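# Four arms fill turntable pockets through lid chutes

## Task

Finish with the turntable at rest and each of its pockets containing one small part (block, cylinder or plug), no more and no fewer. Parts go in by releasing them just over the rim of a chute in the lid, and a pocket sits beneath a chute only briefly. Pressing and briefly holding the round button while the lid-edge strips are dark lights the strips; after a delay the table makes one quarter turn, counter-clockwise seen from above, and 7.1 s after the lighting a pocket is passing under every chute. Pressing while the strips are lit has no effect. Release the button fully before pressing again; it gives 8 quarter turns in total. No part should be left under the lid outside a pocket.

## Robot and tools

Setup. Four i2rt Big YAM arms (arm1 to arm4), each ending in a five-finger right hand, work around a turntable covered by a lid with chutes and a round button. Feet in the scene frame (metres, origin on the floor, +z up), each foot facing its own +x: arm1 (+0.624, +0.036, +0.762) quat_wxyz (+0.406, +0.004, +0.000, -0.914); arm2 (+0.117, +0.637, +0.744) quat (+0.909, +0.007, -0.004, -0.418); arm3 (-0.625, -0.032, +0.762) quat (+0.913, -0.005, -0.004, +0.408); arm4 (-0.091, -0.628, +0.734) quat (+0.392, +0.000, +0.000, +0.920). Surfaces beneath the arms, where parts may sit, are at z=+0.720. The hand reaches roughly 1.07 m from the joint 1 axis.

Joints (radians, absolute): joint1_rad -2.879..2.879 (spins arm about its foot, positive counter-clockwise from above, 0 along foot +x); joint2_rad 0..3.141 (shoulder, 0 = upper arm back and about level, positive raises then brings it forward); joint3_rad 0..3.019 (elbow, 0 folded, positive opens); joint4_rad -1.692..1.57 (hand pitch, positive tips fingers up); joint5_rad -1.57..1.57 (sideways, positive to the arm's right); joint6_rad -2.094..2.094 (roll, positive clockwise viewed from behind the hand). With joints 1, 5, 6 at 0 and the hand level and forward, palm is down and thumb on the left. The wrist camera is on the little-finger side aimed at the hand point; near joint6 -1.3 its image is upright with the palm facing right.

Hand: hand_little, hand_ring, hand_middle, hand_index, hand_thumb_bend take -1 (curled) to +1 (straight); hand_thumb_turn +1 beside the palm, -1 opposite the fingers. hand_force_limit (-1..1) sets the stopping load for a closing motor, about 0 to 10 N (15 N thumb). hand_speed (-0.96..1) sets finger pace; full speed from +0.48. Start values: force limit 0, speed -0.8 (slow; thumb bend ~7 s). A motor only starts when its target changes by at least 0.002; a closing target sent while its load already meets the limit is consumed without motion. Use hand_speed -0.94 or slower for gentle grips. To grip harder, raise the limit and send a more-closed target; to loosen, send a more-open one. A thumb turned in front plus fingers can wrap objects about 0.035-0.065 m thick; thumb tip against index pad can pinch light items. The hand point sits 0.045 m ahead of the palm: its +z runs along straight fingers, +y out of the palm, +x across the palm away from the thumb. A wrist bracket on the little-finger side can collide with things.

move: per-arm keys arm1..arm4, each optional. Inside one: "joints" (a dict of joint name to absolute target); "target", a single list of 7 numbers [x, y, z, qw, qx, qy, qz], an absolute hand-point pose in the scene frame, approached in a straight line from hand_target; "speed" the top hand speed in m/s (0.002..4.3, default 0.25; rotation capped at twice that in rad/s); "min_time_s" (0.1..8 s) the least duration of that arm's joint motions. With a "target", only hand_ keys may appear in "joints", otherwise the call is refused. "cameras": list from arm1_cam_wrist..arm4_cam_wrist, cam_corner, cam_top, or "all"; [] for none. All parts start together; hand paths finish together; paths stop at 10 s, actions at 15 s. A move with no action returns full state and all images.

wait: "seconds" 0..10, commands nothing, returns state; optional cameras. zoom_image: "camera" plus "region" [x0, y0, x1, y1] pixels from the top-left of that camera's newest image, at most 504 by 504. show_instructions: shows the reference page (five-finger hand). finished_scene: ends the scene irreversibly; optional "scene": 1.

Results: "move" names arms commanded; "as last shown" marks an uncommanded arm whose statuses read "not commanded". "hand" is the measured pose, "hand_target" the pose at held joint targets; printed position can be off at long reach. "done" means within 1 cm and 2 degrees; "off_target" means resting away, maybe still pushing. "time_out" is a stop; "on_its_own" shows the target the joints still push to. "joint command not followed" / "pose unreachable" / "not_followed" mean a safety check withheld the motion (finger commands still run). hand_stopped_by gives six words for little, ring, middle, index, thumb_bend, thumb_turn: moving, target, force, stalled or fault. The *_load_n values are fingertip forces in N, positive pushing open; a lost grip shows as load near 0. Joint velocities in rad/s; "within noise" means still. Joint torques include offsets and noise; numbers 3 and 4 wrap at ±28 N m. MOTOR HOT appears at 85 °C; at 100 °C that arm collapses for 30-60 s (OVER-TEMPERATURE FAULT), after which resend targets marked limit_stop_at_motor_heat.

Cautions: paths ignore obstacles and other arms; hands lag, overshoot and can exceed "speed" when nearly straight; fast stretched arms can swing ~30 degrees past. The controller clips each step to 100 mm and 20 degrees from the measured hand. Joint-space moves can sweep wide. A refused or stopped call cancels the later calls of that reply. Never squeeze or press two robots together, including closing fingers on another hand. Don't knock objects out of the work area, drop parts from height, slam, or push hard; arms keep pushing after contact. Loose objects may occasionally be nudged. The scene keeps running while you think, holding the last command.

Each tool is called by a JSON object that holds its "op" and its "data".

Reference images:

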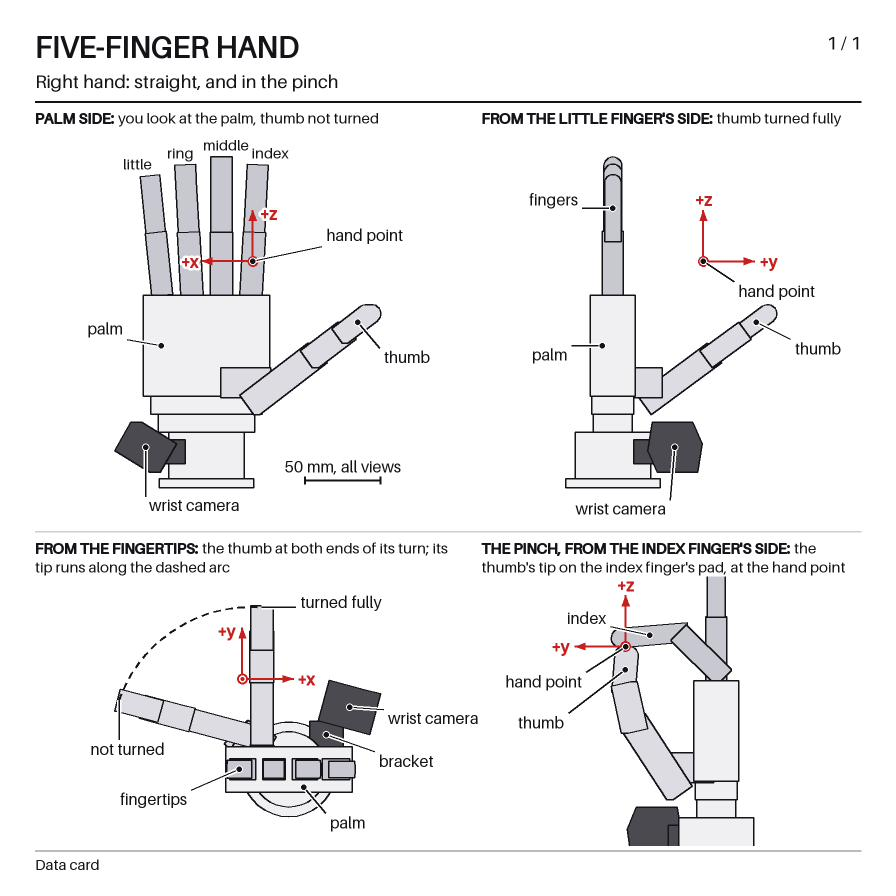

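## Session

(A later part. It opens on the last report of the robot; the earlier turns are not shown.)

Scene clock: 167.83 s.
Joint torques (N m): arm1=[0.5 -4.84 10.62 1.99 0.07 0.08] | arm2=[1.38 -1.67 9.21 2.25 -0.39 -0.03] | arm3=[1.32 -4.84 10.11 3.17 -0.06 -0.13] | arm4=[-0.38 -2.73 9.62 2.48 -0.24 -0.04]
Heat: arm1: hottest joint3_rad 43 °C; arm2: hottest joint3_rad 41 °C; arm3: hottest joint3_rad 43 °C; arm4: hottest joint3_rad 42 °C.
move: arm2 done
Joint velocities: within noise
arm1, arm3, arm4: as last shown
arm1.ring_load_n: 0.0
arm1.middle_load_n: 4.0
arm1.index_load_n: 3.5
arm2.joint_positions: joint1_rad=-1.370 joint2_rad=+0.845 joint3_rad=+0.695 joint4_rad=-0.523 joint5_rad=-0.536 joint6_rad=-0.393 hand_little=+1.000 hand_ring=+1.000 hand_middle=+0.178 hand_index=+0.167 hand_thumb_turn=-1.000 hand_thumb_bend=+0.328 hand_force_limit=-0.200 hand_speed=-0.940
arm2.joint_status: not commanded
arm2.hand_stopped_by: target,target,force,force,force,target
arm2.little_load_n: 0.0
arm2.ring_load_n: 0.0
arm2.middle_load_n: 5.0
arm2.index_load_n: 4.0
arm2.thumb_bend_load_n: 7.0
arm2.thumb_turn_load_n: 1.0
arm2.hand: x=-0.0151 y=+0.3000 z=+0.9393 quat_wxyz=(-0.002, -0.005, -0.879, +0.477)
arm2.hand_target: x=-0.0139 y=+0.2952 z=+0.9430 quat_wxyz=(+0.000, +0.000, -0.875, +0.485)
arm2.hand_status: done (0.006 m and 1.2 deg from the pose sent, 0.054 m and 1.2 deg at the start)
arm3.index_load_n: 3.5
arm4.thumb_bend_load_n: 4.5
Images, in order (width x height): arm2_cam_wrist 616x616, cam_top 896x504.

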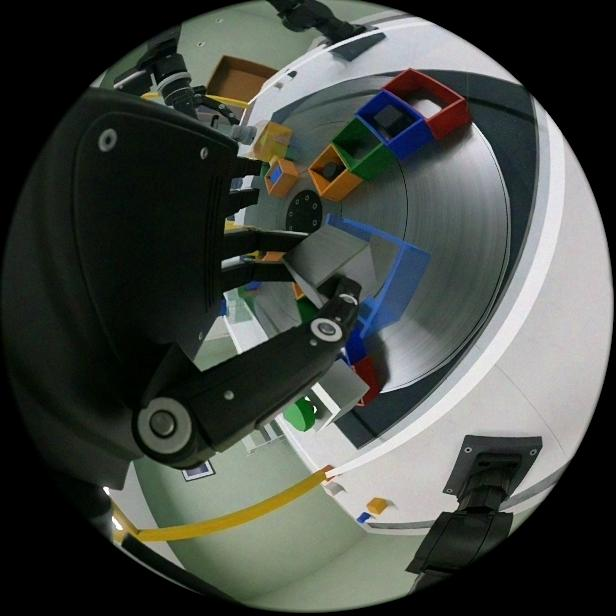

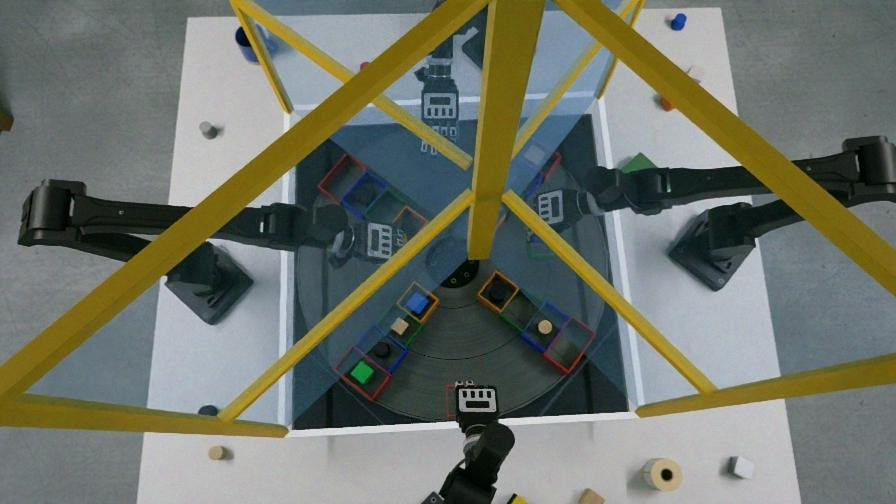

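{"op": "wait", "data": {"seconds": 2.0}}

{"op": "move", "data": {"arm1": {"joints": {"hand_speed": 1.0, "hand_index": 0.6, "hand_middle": 0.6, "hand_thumb_bend": 0.8}}, "arm2": {"joints": {"hand_speed": 1.0, "hand_index": 0.6, "hand_middle": 0.6, "hand_thumb_bend": 0.8}}, "cameras": ["cam_top", "cam_corner", "arm1_cam_wrist", "arm2_cam_wrist"]}}

Scene clock: 170.03 s.
Joint torques (N m): arm1=[0.26 -4.89 10.59 1.99 0.05 0.09] | arm2=[1.32 -1.67 9.2 2.22 -0.38 -0.02] | arm3=[1.14 -4.72 10.21 3.12 -0.04 -0.13] | arm4=[-0.44 -2.73 9.62 2.5 -0.24 -0.04]
Heat: arm1: hottest joint3_rad 43 °C; arm2: hottest joint3_rad 42 °C; arm3: hottest joint3_rad 43 °C; arm4: hottest joint3_rad 42 °C.
Joint velocities: within noise
arm1.joint_positions: joint1_rad=-0.884 joint2_rad=+1.076 joint3_rad=+0.748 joint4_rad=-0.231 joint5_rad=-0.035 joint6_rad=-0.025 hand_little=-1.000 hand_ring=-1.000 hand_middle=+0.168 hand_index=+0.160 hand_thumb_turn=-1.000 hand_thumb_bend=+0.382 hand_force_limit=-0.200 hand_speed=-0.920
arm1.joint_status: not commanded
arm1.hand_stopped_by: target,target,force,force,force,target
arm1.little_load_n: 0.0
arm1.ring_load_n: 0.0
arm1.middle_load_n: 4.0
arm1.index_load_n: 3.5
arm1.thumb_bend_load_n: 7.0
arm1.thumb_turn_load_n: 0.0
arm1.hand: x=+0.1641 y=+0.0221 z=+0.9380 quat_wxyz=(+0.343, -0.620, -0.619, +0.338)
arm1.hand_target: x=+0.1611 y=+0.0170 z=+0.9371 quat_wxyz=(+0.343, -0.618, -0.618, +0.343)
arm1.hand_status: not commanded
arm2.joint_positions: joint1_rad=-1.370 joint2_rad=+0.845 joint3_rad=+0.695 joint4_rad=-0.523 joint5_rad=-0.536 joint6_rad=-0.393 hand_little=+1.000 hand_ring=+1.000 hand_middle=+0.178 hand_index=+0.167 hand_thumb_turn=-1.000 hand_thumb_bend=+0.328 hand_force_limit=-0.200 hand_speed=-0.940
arm2.joint_status: not commanded
arm2.hand_stopped_by: target,target,force,force,force,target
arm2.little_load_n: 0.0
arm2.ring_load_n: 0.0
arm2.middle_load_n: 5.0
arm2.index_load_n: 4.0
arm2.thumb_bend_load_n: 7.5
arm2.thumb_turn_load_n: 1.0
arm2.hand: x=-0.0151 y=+0.3000 z=+0.9393 quat_wxyz=(-0.002, -0.005, -0.879, +0.477)
arm2.hand_target: x=-0.0139 y=+0.2952 z=+0.9430 quat_wxyz=(+0.000, +0.000, -0.875, +0.485)
arm2.hand_status: done (0.006 m and 1.2 deg from the pose sent, 0.054 m and 1.2 deg at the start)
arm3.joint_positions: joint1_rad=-0.813 joint2_rad=+1.110 joint3_rad=+0.750 joint4_rad=-0.224 joint5_rad=+0.013 joint6_rad=+0.026 hand_little=-1.000 hand_ring=-1.000 hand_middle=+0.046 hand_index=+0.091 hand_thumb_turn=-1.000 hand_thumb_bend=+0.269 hand_force_limit=-0.200 hand_speed=-0.920
arm3.joint_status: not commanded
arm3.hand_stopped_by: target,target,force,force,force,target
arm3.little_load_n: 0.0
arm3.ring_load_n: 0.0
arm3.middle_load_n: 4.5
arm3.index_load_n: 3.5
arm3.thumb_bend_load_n: 6.5
arm3.thumb_turn_load_n: 1.0
arm3.hand: x=-0.1654 y=+0.0116 z=+0.9342 quat_wxyz=(-0.341, +0.620, -0.621, +0.336)
arm3.hand_target: x=-0.1601 y=+0.0064 z=+0.9352 quat_wxyz=(-0.343, +0.618, -0.618, +0.343)
arm3.hand_status: not commanded
arm4.joint_positions: joint1_rad=-1.284 joint2_rad=+0.597 joint3_rad=+0.595 joint4_rad=-0.650 joint5_rad=-0.436 joint6_rad=-0.284 hand_little=-1.000 hand_ring=-1.000 hand_middle=+0.076 hand_index=+0.038 hand_thumb_turn=-1.000 hand_thumb_bend=+0.365 hand_force_limit=-0.500 hand_speed=-0.920
arm4.joint_status: not commanded
arm4.hand_stopped_by: target,target,force,force,force,target
arm4.little_load_n: 0.0
arm4.ring_load_n: 0.0
arm4.middle_load_n: 3.5
arm4.index_load_n: 3.0
arm4.thumb_bend_load_n: 4.0
arm4.thumb_turn_load_n: 0.0
arm4.hand: x=-0.0313 y=-0.3356 z=+0.9317 quat_wxyz=(-0.474, +0.880, -0.007, -0.010)
arm4.hand_target: x=-0.0280 y=-0.3331 z=+0.9352 quat_wxyz=(-0.485, +0.875, +0.000, +0.000)
arm4.hand_status: not commanded
wait: 2.00 s; at rest by 0.07 s
pictures: none

Scene clock: 170.73 s.
Joint torques (N m): arm1=[0.5 -4.89 10.59 1.88 0.06 0.08] | arm2=[1.14 -1.61 9.24 1.94 -0.42 -0.02] | arm3=[1.26 -4.72 10.17 3.21 -0.05 -0.14] | arm4=[-0.38 -2.73 9.62 2.5 -0.24 -0.04]
Heat: arm1: hottest joint3_rad 43 °C; arm2: hottest joint3_rad 42 °C; arm3: hottest joint3_rad 43 °C; arm4: hottest joint3_rad 42 °C.
move: arm1 done; arm2 done
Joint velocities: within noise
arm1.joint_positions: joint1_rad=-0.884 joint2_rad=+1.076 joint3_rad=+0.748 joint4_rad=-0.228 joint5_rad=-0.035 joint6_rad=-0.024 hand_little=-1.000 hand_ring=-1.000 hand_middle=+0.600 hand_index=+0.600 hand_thumb_turn=-1.000 hand_thumb_bend=+0.800 hand_force_limit=-0.200 hand_speed=+1.000
arm1.joint_status: all done
arm1.hand_stopped_by: target,target,target,target,target,target
arm1.little_load_n: 0.0
arm1.ring_load_n: 0.0
arm1.middle_load_n: 0.0
arm1.index_load_n: 0.0
arm1.thumb_bend_load_n: 0.0
arm1.thumb_turn_load_n: 0.0
arm1.hand: x=+0.1634 y=+0.0221 z=+0.9388 quat_wxyz=(+0.344, -0.620, -0.618, +0.339)
arm1.hand_target: x=+0.1611 y=+0.0170 z=+0.9371 quat_wxyz=(+0.343, -0.618, -0.618, +0.343)
arm1.hand_status: not commanded
arm2.joint_positions: joint1_rad=-1.370 joint2_rad=+0.845 joint3_rad=+0.695 joint4_rad=-0.516 joint5_rad=-0.536 joint6_rad=-0.393 hand_little=+1.000 hand_ring=+1.000 hand_middle=+0.600 hand_index=+0.600 hand_thumb_turn=-1.000 hand_thumb_bend=+0.800 hand_force_limit=-0.200 hand_speed=+1.000
arm2.joint_status: all done
arm2.hand_stopped_by: target,target,target,target,target,target
arm2.little_load_n: 0.0
arm2.ring_load_n: 0.0
arm2.middle_load_n: 0.0
arm2.index_load_n: 0.0
arm2.thumb_bend_load_n: 0.0
arm2.thumb_turn_load_n: 0.0
arm2.hand: x=-0.0160 y=+0.2990 z=+0.9402 quat_wxyz=(+0.000, -0.004, -0.877, +0.480)
arm2.hand_target: x=-0.0140 y=+0.2952 z=+0.9430 quat_wxyz=(+0.000, +0.000, -0.875, +0.485)
arm2.hand_status: not commanded
arm3, arm4: as last shown
arm3.middle_load_n: 5.0
arm3.index_load_n: 4.0
arm4.middle_load_n: 3.0
arm4.thumb_bend_load_n: 4.5
pictures: arm1_cam_wrist, arm2_cam_wrist, cam_corner, cam_top
Images, in order (width x height): arm1_cam_wrist 616x616, arm2_cam_wrist 616x616, cam_corner 896x504, cam_top 896x504.

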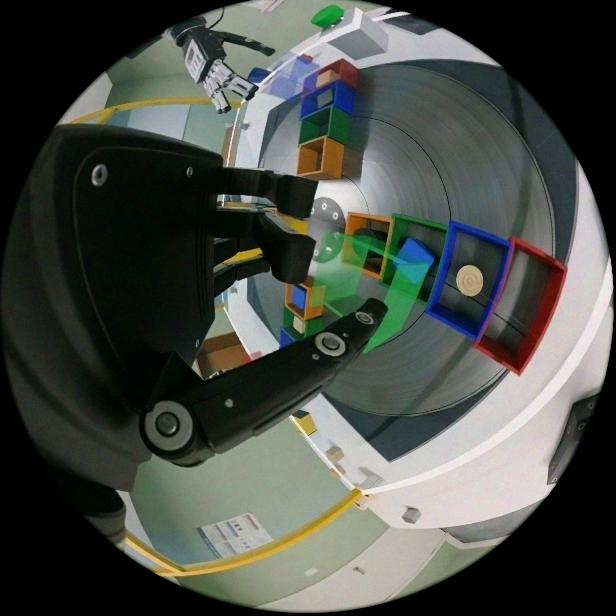

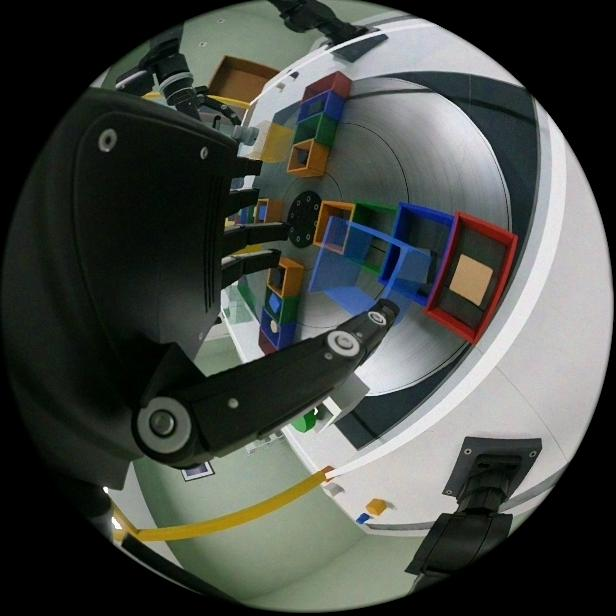

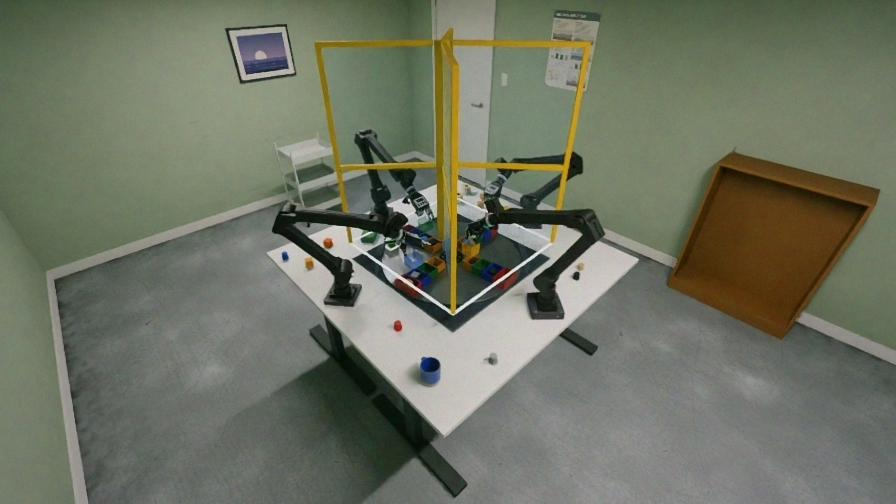

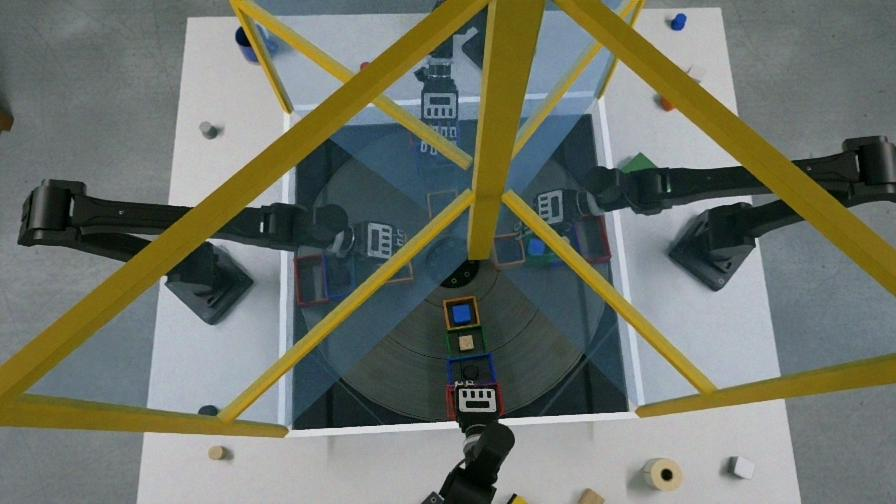

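{"op": "wait", "data": {"seconds": 3.5, "cameras": ["all"]}}

{"op": "zoom_image", "data": {"camera": "arm2_cam_wrist", "region": [240, 60, 500, 320]}}

{"op": "zoom_image", "data": {"camera": "arm1_cam_wrist", "region": [240, 40, 540, 340]}}

{"op": "zoom_image", "data": {"camera": "arm3_cam_wrist", "region": [280, 80, 580, 380]}}

Scene clock: 174.57 s.
Joint torques (N m): arm1=[0.32 -4.78 10.62 1.85 0.06 0.08] | arm2=[1.44 -1.73 9.24 1.95 -0.39 -0.03] | arm3=[1.32 -4.6 10.11 3.21 -0.05 -0.15] | arm4=[-0.38 -2.73 9.62 2.48 -0.24 -0.04]
Heat: arm1: hottest joint3_rad 43 °C; arm2: hottest joint3_rad 42 °C; arm3: hottest joint3_rad 44 °C; arm4: hottest joint3_rad 42 °C.
Joint velocities: within noise
arm1.joint_positions: joint1_rad=-0.884 joint2_rad=+1.076 joint3_rad=+0.748 joint4_rad=-0.228 joint5_rad=-0.035 joint6_rad=-0.024 hand_little=-1.000 hand_ring=-1.000 hand_middle=+0.600 hand_index=+0.600 hand_thumb_turn=-1.000 hand_thumb_bend=+0.800 hand_force_limit=-0.200 hand_speed=+1.000
arm1.joint_status: all done
arm1.hand_stopped_by: target,target,target,target,target,target
arm1.little_load_n: 0.0
arm1.ring_load_n: 0.0
arm1.middle_load_n: 0.0
arm1.index_load_n: 0.0
arm1.thumb_bend_load_n: -0.5
arm1.thumb_turn_load_n: 0.5
arm1.hand: x=+0.1634 y=+0.0221 z=+0.9388 quat_wxyz=(+0.344, -0.620, -0.618, +0.339)
arm1.hand_target: x=+0.1611 y=+0.0170 z=+0.9371 quat_wxyz=(+0.343, -0.618, -0.618, +0.343)
arm1.hand_status: not commanded
arm2.joint_positions: joint1_rad=-1.370 joint2_rad=+0.845 joint3_rad=+0.695 joint4_rad=-0.516 joint5_rad=-0.536 joint6_rad=-0.393 hand_little=+1.000 hand_ring=+1.000 hand_middle=+0.600 hand_index=+0.600 hand_thumb_turn=-1.000 hand_thumb_bend=+0.800 hand_force_limit=-0.200 hand_speed=+1.000
arm2.joint_status: all done
arm2.hand_stopped_by: target,target,target,target,target,target
arm2.little_load_n: 0.0
arm2.ring_load_n: 0.0
arm2.middle_load_n: 0.0
arm2.index_load_n: 0.0
arm2.thumb_bend_load_n: 0.0
arm2.thumb_turn_load_n: 0.0
arm2.hand: x=-0.0160 y=+0.2990 z=+0.9402 quat_wxyz=(+0.000, -0.004, -0.877, +0.480)
arm2.hand_target: x=-0.0140 y=+0.2952 z=+0.9430 quat_wxyz=(+0.000, +0.000, -0.875, +0.485)
arm2.hand_status: not commanded
arm3.joint_positions: joint1_rad=-0.813 joint2_rad=+1.110 joint3_rad=+0.750 joint4_rad=-0.224 joint5_rad=+0.013 joint6_rad=+0.026 hand_little=-1.000 hand_ring=-1.000 hand_middle=+0.046 hand_index=+0.091 hand_thumb_turn=-1.000 hand_thumb_bend=+0.269 hand_force_limit=-0.200 hand_speed=-0.920
arm3.joint_status: not commanded
arm3.hand_stopped_by: target,target,force,force,force,target
arm3.little_load_n: 0.0
arm3.ring_load_n: 0.0
arm3.middle_load_n: 4.5
arm3.index_load_n: 4.0
arm3.thumb_bend_load_n: 6.5
arm3.thumb_turn_load_n: 1.0
arm3.hand: x=-0.1654 y=+0.0116 z=+0.9342 quat_wxyz=(-0.341, +0.620, -0.621, +0.336)
arm3.hand_target: x=-0.1601 y=+0.0064 z=+0.9352 quat_wxyz=(-0.343, +0.618, -0.618, +0.343)
arm3.hand_status: not commanded
arm4.joint_positions: joint1_rad=-1.284 joint2_rad=+0.597 joint3_rad=+0.595 joint4_rad=-0.650 joint5_rad=-0.436 joint6_rad=-0.284 hand_little=-1.000 hand_ring=-1.000 hand_middle=+0.076 hand_index=+0.038 hand_thumb_turn=-1.000 hand_thumb_bend=+0.365 hand_force_limit=-0.500 hand_speed=-0.920
arm4.joint_status: not commanded
arm4.hand_stopped_by: target,target,force,force,force,target
arm4.little_load_n: 0.0
arm4.ring_load_n: 0.0
arm4.middle_load_n: 3.5
arm4.index_load_n: 3.0
arm4.thumb_bend_load_n: 4.5
arm4.thumb_turn_load_n: 0.0
arm4.hand: x=-0.0313 y=-0.3356 z=+0.9317 quat_wxyz=(-0.474, +0.880, -0.007, -0.010)
arm4.hand_target: x=-0.0280 y=-0.3331 z=+0.9352 quat_wxyz=(-0.485, +0.875, +0.000, +0.000)
arm4.hand_status: not commanded
wait: 3.50 s; at rest from the start
pictures: arm1_cam_wrist, arm2_cam_wrist, arm3_cam_wrist, arm4_cam_wrist, cam_corner, cam_top
Images, in order (width x height): arm1_cam_wrist 616x616, arm2_cam_wrist 616x616, arm3_cam_wrist 616x616, arm4_cam_wrist 616x616, cam_corner 896x504, cam_top 896x504.

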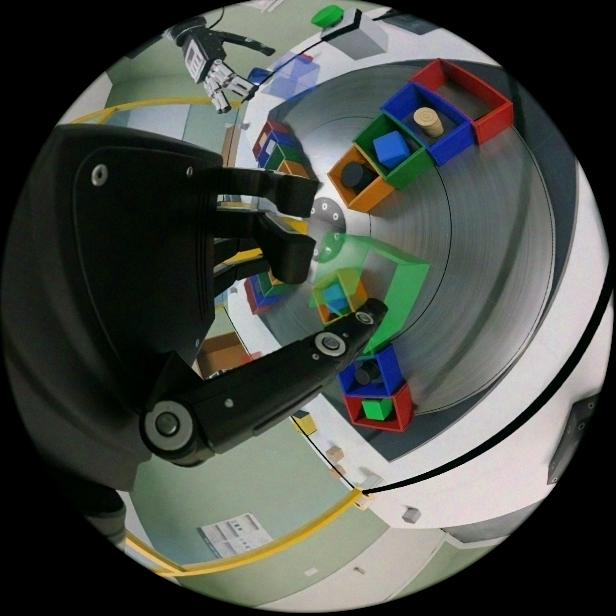

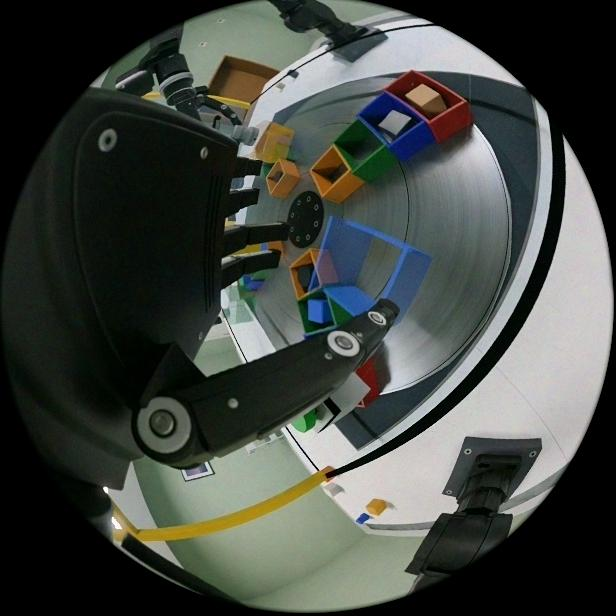

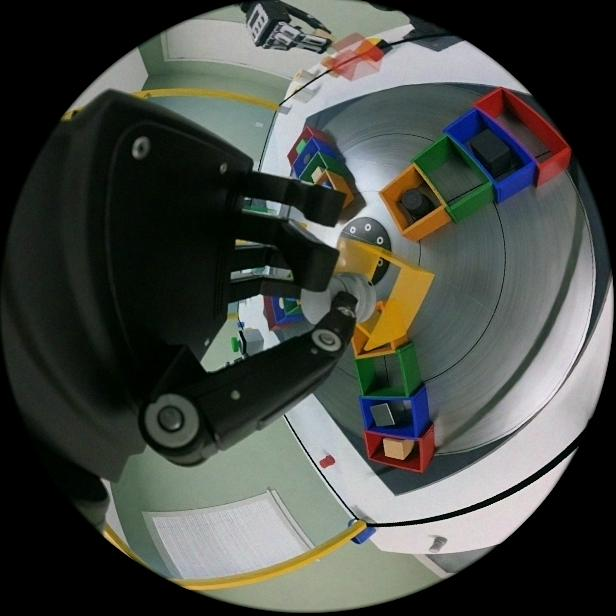

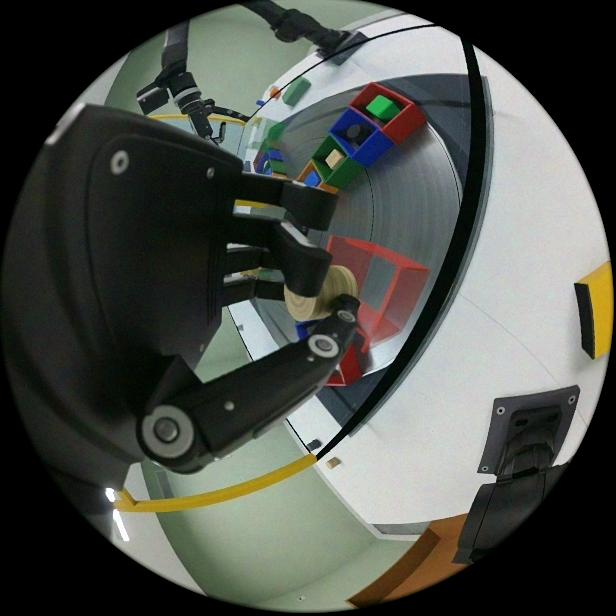

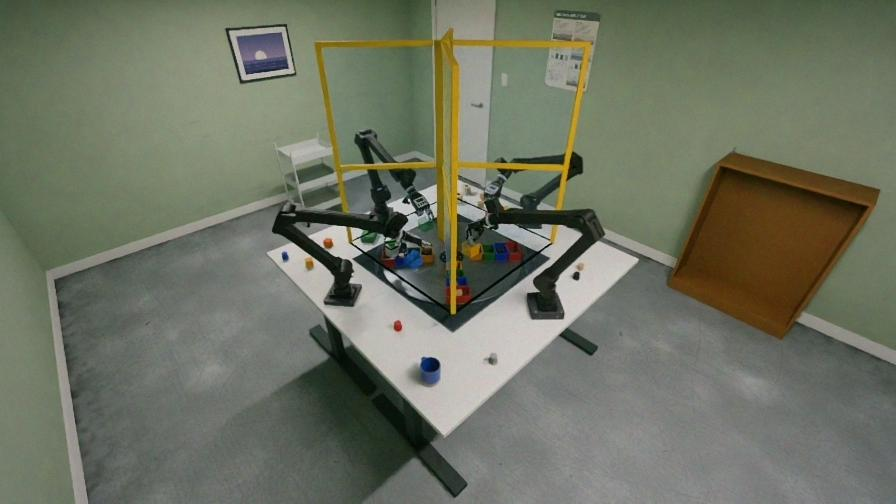

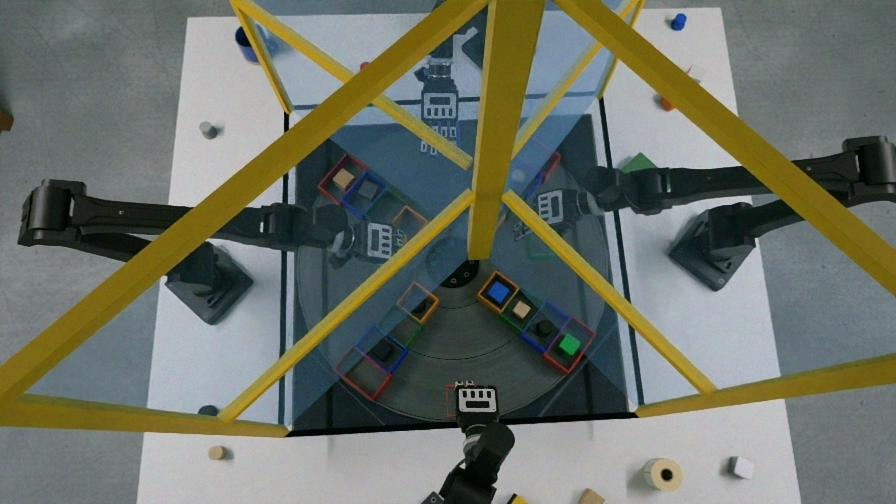

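Scaled by 1.938 from the camera's image (finer frame: 880x880).

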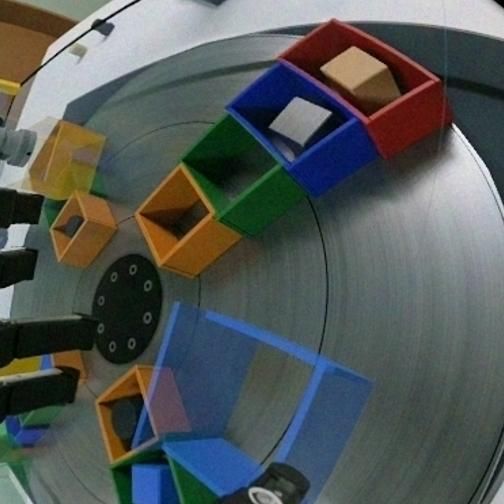

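Scaled by 1.680 from the camera's image (finer frame: 880x880).

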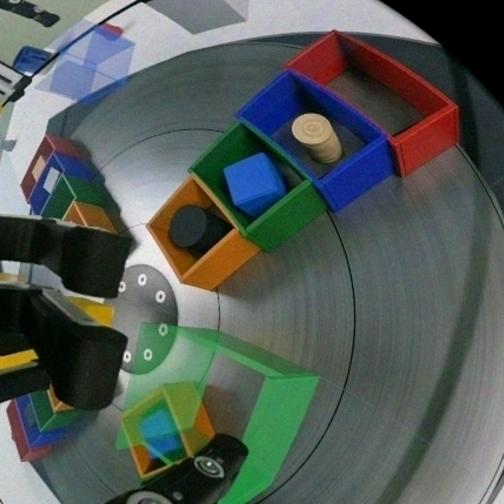

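Scaled by 1.680 from the camera's image (finer frame: 880x880).

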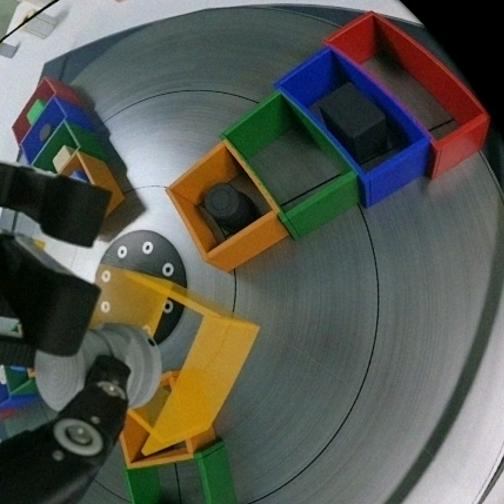

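{"op": "move", "data": {"arm1": {"target": [0.27, 0.02, 1.01, 0.3428, -0.6184, -0.6184, 0.3428], "speed": 0.25}, "arm2": {"target": [-0.014, 0.305, 1.0, 0.0, 0.0, 0.8746, -0.4848], "speed": 0.2, "joints": {"hand_speed": -0.3, "hand_index": -0.6, "hand_middle": -0.6}}, "arm4": {"target": [-0.020, -0.341, 0.936, 0.4848, -0.8746, 0.0, 0.0], "speed": 0.1}}}

{"op": "move", "data": {"arm1": {"target": [0.56, 0.38, 0.93, 0.4833, -0.8718, -0.0686, 0.0381], "speed": 0.25}, "arm2": {"target": [0.168, 0.391, 0.995, 0.0, 0.0, 0.9915, -0.1305], "speed": 0.25}}}

{"op": "move", "data": {"arm2": {"target": [0.168, 0.398, 0.967, 0.0, 0.0, 0.9915, -0.1305], "speed": 0.1}, "cameras": ["arm1_cam_wrist", "arm2_cam_wrist", "arm4_cam_wrist", "cam_corner"]}}

{"op": "zoom_image", "data": {"camera": "arm4_cam_wrist", "region": [260, 180, 460, 380]}}

{"op": "zoom_image", "data": {"camera": "cam_corner", "region": [370, 220, 430, 270]}}

Scene clock: 178.07 s.
Joint torques (N m): arm1=[-1.03 -0.97 12.67 1.18 -0.1 -0.05] | arm2=[-0.44 -1.38 12.25 1.09 -0.52 -0.18] | arm3=[1.14 -4.72 10.18 3.15 -0.05 -0.14] | arm4=[-0.79 -2.67 9.87 1.51 -0.42 -0.08]
Heat: arm1: hottest joint3_rad 43 °C; arm2: hottest joint3_rad 43 °C; arm3: hottest joint3_rad 44 °C; arm4: hottest joint3_rad 42 °C.
move: arm1 done; arm2 off_target; arm4 done
Joint velocities: within noise
arm1.joint_positions: joint1_rad=-0.895 joint2_rad=+0.688 joint3_rad=+0.726 joint4_rad=-0.590 joint5_rad=-0.059 joint6_rad=-0.027 hand_little=-1.000 hand_ring=-1.000 hand_middle=+0.600 hand_index=+0.600 hand_thumb_turn=-1.000 hand_thumb_bend=+0.800 hand_force_limit=-0.200 hand_speed=+1.000
arm1.joint_status: not commanded
arm1.hand_stopped_by: target,target,target,target,target,target
arm1.little_load_n: 0.0
arm1.ring_load_n: 0.0
arm1.middle_load_n: 0.0
arm1.index_load_n: 0.5
arm1.thumb_bend_load_n: 0.0
arm1.thumb_turn_load_n: 0.0
arm1.hand: x=+0.2719 y=+0.0159 z=+1.0055 quat_wxyz=(+0.340, -0.618, -0.619, +0.345)
arm1.hand_target: x=+0.2701 y=+0.0201 z=+1.0099 quat_wxyz=(+0.343, -0.619, -0.618, +0.343)
arm1.hand_status: done (0.006 m and 0.4 deg from the pose sent, 0.128 m and 0.5 deg at the start)
arm2.joint_positions: joint1_rad=-1.371 joint2_rad=+0.806 joint3_rad=+0.790 joint4_rad=-0.674 joint5_rad=-0.550 joint6_rad=-0.393 hand_little=+1.000 hand_ring=+1.000 hand_middle=-0.600 hand_index=-0.600 hand_thumb_turn=-1.000 hand_thumb_bend=+0.800 hand_force_limit=-0.200 hand_speed=-0.300
arm2.joint_status: all done
arm2.hand_stopped_by: target,target,target,target,target,target
arm2.little_load_n: 0.0
arm2.ring_load_n: 0.0
arm2.middle_load_n: 0.0
arm2.index_load_n: 0.0
arm2.thumb_bend_load_n: 0.0
arm2.thumb_turn_load_n: 0.0
arm2.hand: x=-0.0064 y=+0.3087 z=+0.9808 quat_wxyz=(-0.012, -0.006, -0.881, +0.474)
arm2.hand_target: x=-0.0136 y=+0.3053 z=+0.9998 quat_wxyz=(+0.000, +0.000, -0.875, +0.485)
arm2.hand_status: off_target (0.021 m and 2.1 deg from the pose sent, 0.060 m and 0.8 deg at the start)
arm3: as last shown
arm4.joint_positions: joint1_rad=-1.338 joint2_rad=+0.590 joint3_rad=+0.595 joint4_rad=-0.650 joint5_rad=-0.480 joint6_rad=-0.319 hand_little=-1.000 hand_ring=-1.000 hand_middle=+0.076 hand_index=+0.038 hand_thumb_turn=-1.000 hand_thumb_bend=+0.365 hand_force_limit=-0.500 hand_speed=-0.920
arm4.joint_status: not commanded
arm4.hand_stopped_by: target,target,force,force,force,target
arm4.little_load_n: 0.0
arm4.ring_load_n: 0.0
arm4.middle_load_n: 3.5
arm4.index_load_n: 3.0
arm4.thumb_bend_load_n: 4.5
arm4.thumb_turn_load_n: 0.0
arm4.hand: x=-0.0218 y=-0.3391 z=+0.9350 quat_wxyz=(-0.483, +0.876, -0.004, -0.005)
arm4.hand_target: x=-0.0199 y=-0.3409 z=+0.9360 quat_wxyz=(-0.485, +0.875, +0.000, +0.000)
arm4.hand_status: done (0.003 m and 0.8 deg from the pose sent, 0.013 m and 1.9 deg at the start)
pictures: none

Scene clock: 181.70 s.
Joint torques (N m): arm1=[-0.91 -1.2 11.97 1.87 0.03 0.07] | arm2=[1.2 -1.38 11.64 0.06 0.06 0.08] | arm3=[1.14 -4.54 10.18 3.14 -0.06 -0.13] | arm4=[-0.79 -2.67 9.87 1.51 -0.42 -0.07]
Heat: arm1: hottest joint3_rad 43 °C; arm2: hottest joint3_rad 44 °C; arm3: hottest joint3_rad 44 °C; arm4: hottest joint3_rad 42 °C.
move: arm1 done; arm2 off_target
Joint velocities: arm1=[within noise] | arm2=[within noise] | arm3=[-0.005 -0.005 -0.002 -0.002 0.022 -0.183] | arm4=[within noise]
arm1.joint_positions: joint1_rad=-2.349 joint2_rad=+0.711 joint3_rad=+0.524 joint4_rad=-0.396 joint5_rad=-0.096 joint6_rad=-0.058 hand_little=-1.000 hand_ring=-1.000 hand_middle=+0.600 hand_index=+0.600 hand_thumb_turn=-1.000 hand_thumb_bend=+0.800 hand_force_limit=-0.200 hand_speed=+1.000
arm1.joint_status: not commanded
arm1.hand_stopped_by: target,target,target,target,target,target
arm1.little_load_n: 0.0
arm1.ring_load_n: 0.0
arm1.middle_load_n: 0.0
arm1.index_load_n: 0.0
arm1.thumb_bend_load_n: 0.0
arm1.thumb_turn_load_n: 0.0
arm1.hand: x=+0.5580 y=+0.3741 z=+0.9233 quat_wxyz=(+0.475, -0.876, -0.075, +0.039)
arm1.hand_target: x=+0.5600 y=+0.3798 z=+0.9301 quat_wxyz=(+0.483, -0.872, -0.069, +0.038)
arm1.hand_status: done (0.009 m and 1.3 deg from the pose sent, 0.471 m and 81.3 deg at the start)
arm2.joint_positions: joint1_rad=-0.609 joint2_rad=+0.925 joint3_rad=+1.031 joint4_rad=-1.430 joint5_rad=+0.040 joint6_rad=+0.088 hand_little=+1.000 hand_ring=+1.000 hand_middle=-0.600 hand_index=-0.600 hand_thumb_turn=-1.000 hand_thumb_bend=+0.800 hand_force_limit=-0.200 hand_speed=-0.300
arm2.joint_status: not commanded
arm2.hand_stopped_by: target,target,target,target,target,target
arm2.little_load_n: 0.0
arm2.ring_load_n: 0.0
arm2.middle_load_n: 0.0
arm2.index_load_n: 0.0
arm2.thumb_bend_load_n: 0.0
arm2.thumb_turn_load_n: 0.0
arm2.hand: x=+0.1648 y=+0.3999 z=+0.9811 quat_wxyz=(+0.001, +0.003, -0.993, +0.119)
arm2.hand_target: x=+0.1679 y=+0.3913 z=+0.9948 quat_wxyz=(+0.000, +0.000, -0.991, +0.131)
arm2.hand_status: off_target (0.017 m and 1.3 deg from the pose sent, 0.193 m and 41.6 deg at the start)
arm3, arm4: as last shown
arm4.joint_positions: joint1_rad=-1.338 joint2_rad=+0.590 joint3_rad=+0.595 joint4_rad=-0.650 joint5_rad=-0.480 joint6_rad=-0.320 hand_little=-1.000 hand_ring=-1.000 hand_middle=+0.076 hand_index=+0.038 hand_thumb_turn=-1.000 hand_thumb_bend=+0.365 hand_force_limit=-0.500 hand_speed=-0.920
arm4.ring_load_n: 0.5
arm4.thumb_bend_load_n: 4.0
arm4.hand: x=-0.0219 y=-0.3391 z=+0.9350 quat_wxyz=(-0.483, +0.876, -0.004, -0.005)
arm4.hand_target: x=-0.0200 y=-0.3409 z=+0.9360 quat_wxyz=(-0.485, +0.875, +0.000, +0.000)
pictures: none

Scene clock: 182.70 s.
Joint torques (N m): arm1=[-0.91 -0.97 12 1.83 0.03 0.06] | arm2=[1.08 -1.67 7.27 0.92 0.07 0.09] | arm3=[1.08 -4.84 10.18 3.12 -0.06 -0.15] | arm4=[-0.79 -2.67 9.87 1.51 -0.42 -0.07]
Heat: arm1: hottest joint3_rad 43 °C; arm2: hottest joint3_rad 44 °C; arm3: hottest joint3_rad 44 °C; arm4: hottest joint3_rad 42 °C.
move: arm2 done
Joint velocities: within noise
arm1, arm3, arm4: as last shown
arm1.joint_positions: joint1_rad=-2.349 joint2_rad=+0.711 joint3_rad=+0.524 joint4_rad=-0.396 joint5_rad=-0.096 joint6_rad=-0.057 hand_little=-1.000 hand_ring=-1.000 hand_middle=+0.600 hand_index=+0.600 hand_thumb_turn=-1.000 hand_thumb_bend=+0.800 hand_force_limit=-0.200 hand_speed=+1.000
arm2.joint_positions: joint1_rad=-0.607 joint2_rad=+0.910 joint3_rad=+1.001 joint4_rad=-1.387 joint5_rad=+0.040 joint6_rad=+0.089 hand_little=+1.000 hand_ring=+1.000 hand_middle=-0.600 hand_index=-0.600 hand_thumb_turn=-1.000 hand_thumb_bend=+0.800 hand_force_limit=-0.200 hand_speed=-0.300
arm2.joint_status: not commanded
arm2.hand_stopped_by: target,target,target,target,target,target
arm2.little_load_n: 0.0
arm2.ring_load_n: -0.5
arm2.middle_load_n: 0.0
arm2.index_load_n: 0.0
arm2.thumb_bend_load_n: 0.0
arm2.thumb_turn_load_n: 0.0
arm2.hand: x=+0.1656 y=+0.3967 z=+0.9733 quat_wxyz=(+0.000, +0.003, -0.991, +0.134)
arm2.hand_target: x=+0.1679 y=+0.3980 z=+0.9671 quat_wxyz=(+0.000, +0.000, -0.991, +0.130)
arm2.hand_status: done (0.007 m and 0.5 deg from the pose sent, 0.014 m and 1.4 deg at the start)
arm4.ring_load_n: 0.0
arm4.middle_load_n: 3.0
arm4.index_load_n: 2.5
Images, in order (width x height): arm1_cam_wrist 616x616, arm2_cam_wrist 616x616, arm4_cam_wrist 616x616, cam_corner 896x504.

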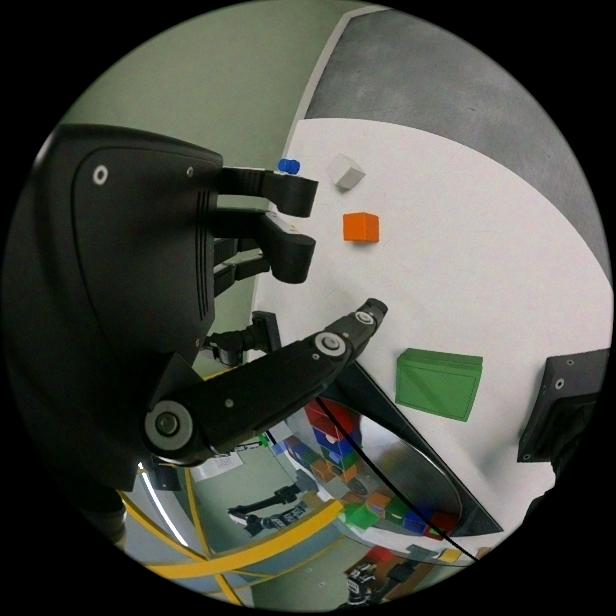

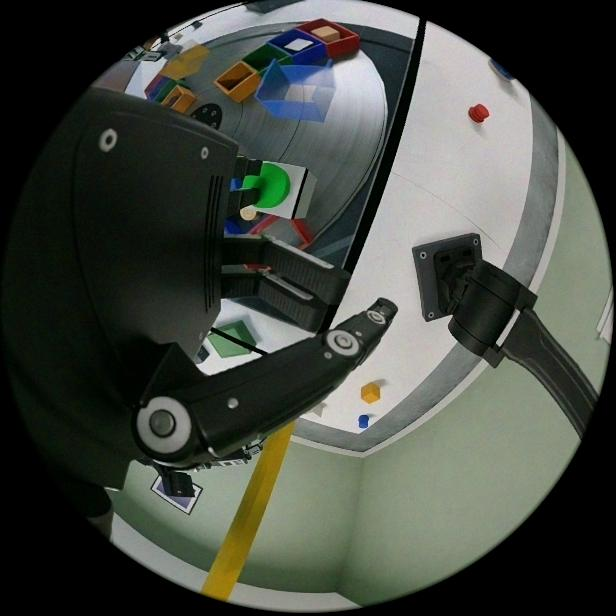

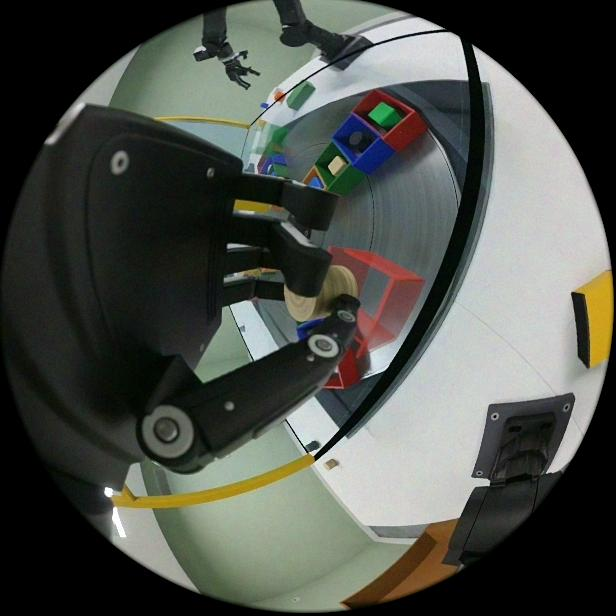

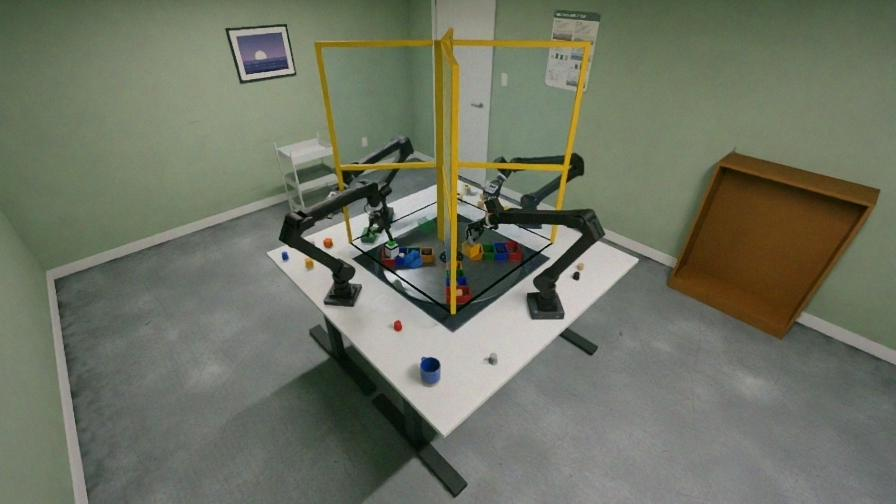

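Scaled by 2.520 from the camera's image (finer frame: 880x880).

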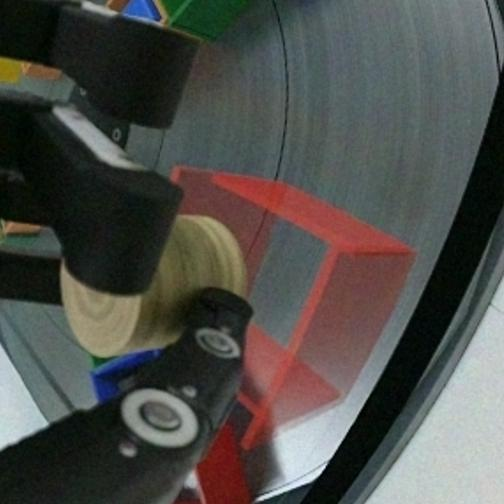

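Scaled by 8.400 from the camera's image (finer frame: 1280x720).

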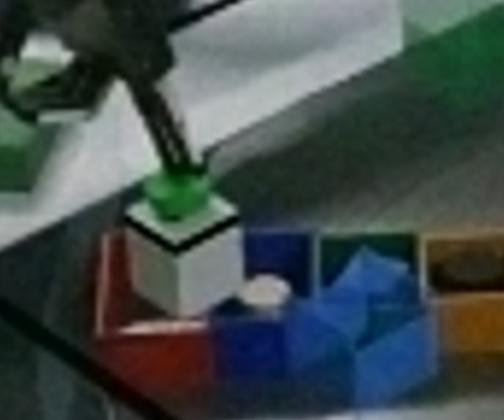

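{"op": "move", "data": {"arm2": {"target": [0.168, 0.397, 0.925, 0.0, 0.0, 0.9915, -0.1305], "speed": 0.15}, "cameras": ["cam_corner"]}}

{"op": "move", "data": {"arm2": {"target": [0.168, 0.391, 0.995, 0.0, 0.0, 0.9915, -0.1305], "speed": 0.3}, "arm1": {"target": [0.573, 0.472, 0.82, 0.4833, -0.8718, -0.0686, 0.0381], "speed": 0.2, "joints": {"hand_thumb_bend": 0.95, "hand_index": 0.5, "hand_middle": 0.5}}, "cameras": ["arm1_cam_wrist"]}}

Scene clock: 184.67 s.
Joint torques (N m): arm1=[-1.14 -1.08 11.99 1.85 0.03 0.09] | arm2=[1.08 2.37 3.95 1.88 -0.1 0.05] | arm3=[0.91 -4.95 10.18 3.07 -0.04 -0.15] | arm4=[-0.79 -2.67 9.87 1.51 -0.42 -0.07]
Heat: arm1: hottest joint3_rad 43 °C; arm2: hottest joint3_rad 43 °C; arm3: hottest joint3_rad 44 °C; arm4: hottest joint3_rad 42 °C.
move: arm2 off_target
Joint velocities: within noise
arm1, arm3, arm4: as last shown
arm1.ring_load_n: 0.5
arm2.joint_positions: joint1_rad=-0.607 joint2_rad=+0.853 joint3_rad=+0.935 joint4_rad=-1.307 joint5_rad=+0.045 joint6_rad=+0.090 hand_little=+1.000 hand_ring=+1.000 hand_middle=-0.600 hand_index=-0.600 hand_thumb_turn=-1.000 hand_thumb_bend=+0.800 hand_force_limit=-0.200 hand_speed=-0.300
arm2.joint_status: not commanded
arm2.hand_stopped_by: target,target,target,target,target,target
arm2.little_load_n: 0.0
arm2.ring_load_n: -4.0
arm2.middle_load_n: 0.0
arm2.index_load_n: 0.0
arm2.thumb_bend_load_n: 0.0
arm2.thumb_turn_load_n: 0.0
arm2.hand: x=+0.1650 y=+0.3961 z=+0.9609 quat_wxyz=(-0.002, +0.001, -0.986, +0.169)
arm2.hand_target: x=+0.1672 y=+0.4002 z=+0.9274 quat_wxyz=(+0.000, +0.000, -0.991, +0.131)
arm2.hand_status: off_target (0.036 m and 4.4 deg from the pose sent, 0.048 m and 0.5 deg at the start)
arm4.middle_load_n: 3.5
arm4.index_load_n: 3.0
Images, in order (width x height): cam_corner 896x504.

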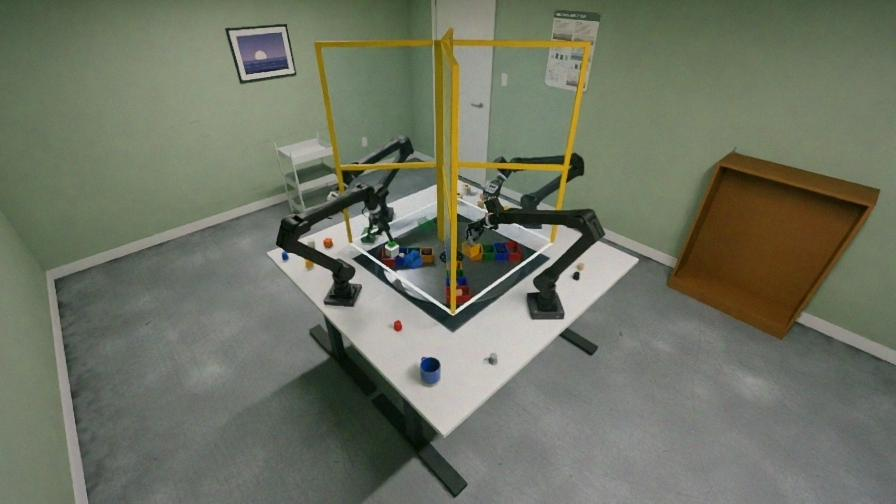

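Scene clock: 186.13 s.
Joint torques (N m): arm1=[-1.14 -5.42 10.04 1.87 -0.11 -0.05] | arm2=[1.08 -1.26 11.6 0.2 -0.11 0.05] | arm3=[1.2 -4.6 10.15 3.14 -0.05 -0.13] | arm4=[-0.79 -2.67 9.87 1.51 -0.42 -0.07]
Heat: arm1: hottest joint3_rad 43 °C; arm2: hottest joint3_rad 44 °C; arm3: hottest joint3_rad 44 °C; arm4: hottest joint3_rad 42 °C.
move: arm1 off_target; arm2 off_target
Joint velocities: within noise
arm1.joint_positions: joint1_rad=-2.400 joint2_rad=+1.251 joint3_rad=+0.487 joint4_rad=+0.170 joint5_rad=-0.138 joint6_rad=-0.072 hand_little=-1.000 hand_ring=-1.000 hand_middle=+0.500 hand_index=+0.500 hand_thumb_turn=-1.000 hand_thumb_bend=+0.950 hand_force_limit=-0.200 hand_speed=+1.000
arm1.joint_status: all done
arm1.hand_stopped_by: target,target,target,target,target,target
arm1.little_load_n: 0.0
arm1.ring_load_n: 0.5
arm1.middle_load_n: 0.0
arm1.index_load_n: 0.0
arm1.thumb_bend_load_n: 0.0
arm1.thumb_turn_load_n: 0.0
arm1.hand: x=+0.5688 y=+0.4614 z=+0.8107 quat_wxyz=(+0.471, -0.879, -0.069, +0.042)
arm1.hand_target: x=+0.5731 y=+0.4718 z=+0.8203 quat_wxyz=(+0.483, -0.872, -0.069, +0.038)
arm1.hand_status: off_target (0.015 m and 1.7 deg from the pose sent, 0.143 m and 1.3 deg at the start)
arm2.joint_positions: joint1_rad=-0.607 joint2_rad=+0.925 joint3_rad=+1.032 joint4_rad=-1.430 joint5_rad=+0.044 joint6_rad=+0.091 hand_little=+1.000 hand_ring=+1.000 hand_middle=-0.600 hand_index=-0.600 hand_thumb_turn=-1.000 hand_thumb_bend=+0.800 hand_force_limit=-0.200 hand_speed=-0.300
arm2.joint_status: not commanded
arm2.hand_stopped_by: target,target,target,target,target,target
arm2.little_load_n: 0.0
arm2.ring_load_n: 0.0
arm2.middle_load_n: 0.0
arm2.index_load_n: 0.0
arm2.thumb_bend_load_n: 0.0
arm2.thumb_turn_load_n: 0.0
arm2.hand: x=+0.1645 y=+0.3995 z=+0.9814 quat_wxyz=(+0.003, +0.002, -0.993, +0.120)
arm2.hand_target: x=+0.1679 y=+0.3913 z=+0.9948 quat_wxyz=(+0.000, +0.000, -0.991, +0.131)
arm2.hand_status: off_target (0.016 m and 1.3 deg from the pose sent, 0.035 m and 4.4 deg at the start)
arm3, arm4: as last shown
arm4.thumb_bend_load_n: 4.5
Images, in order (width x height): arm1_cam_wrist 616x616.

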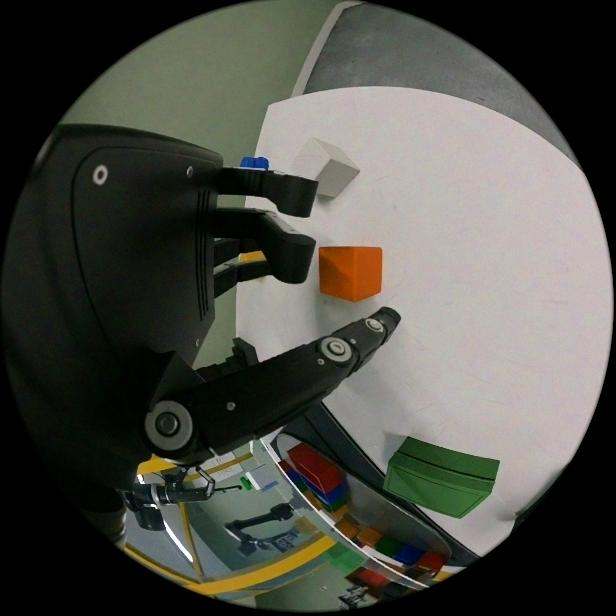

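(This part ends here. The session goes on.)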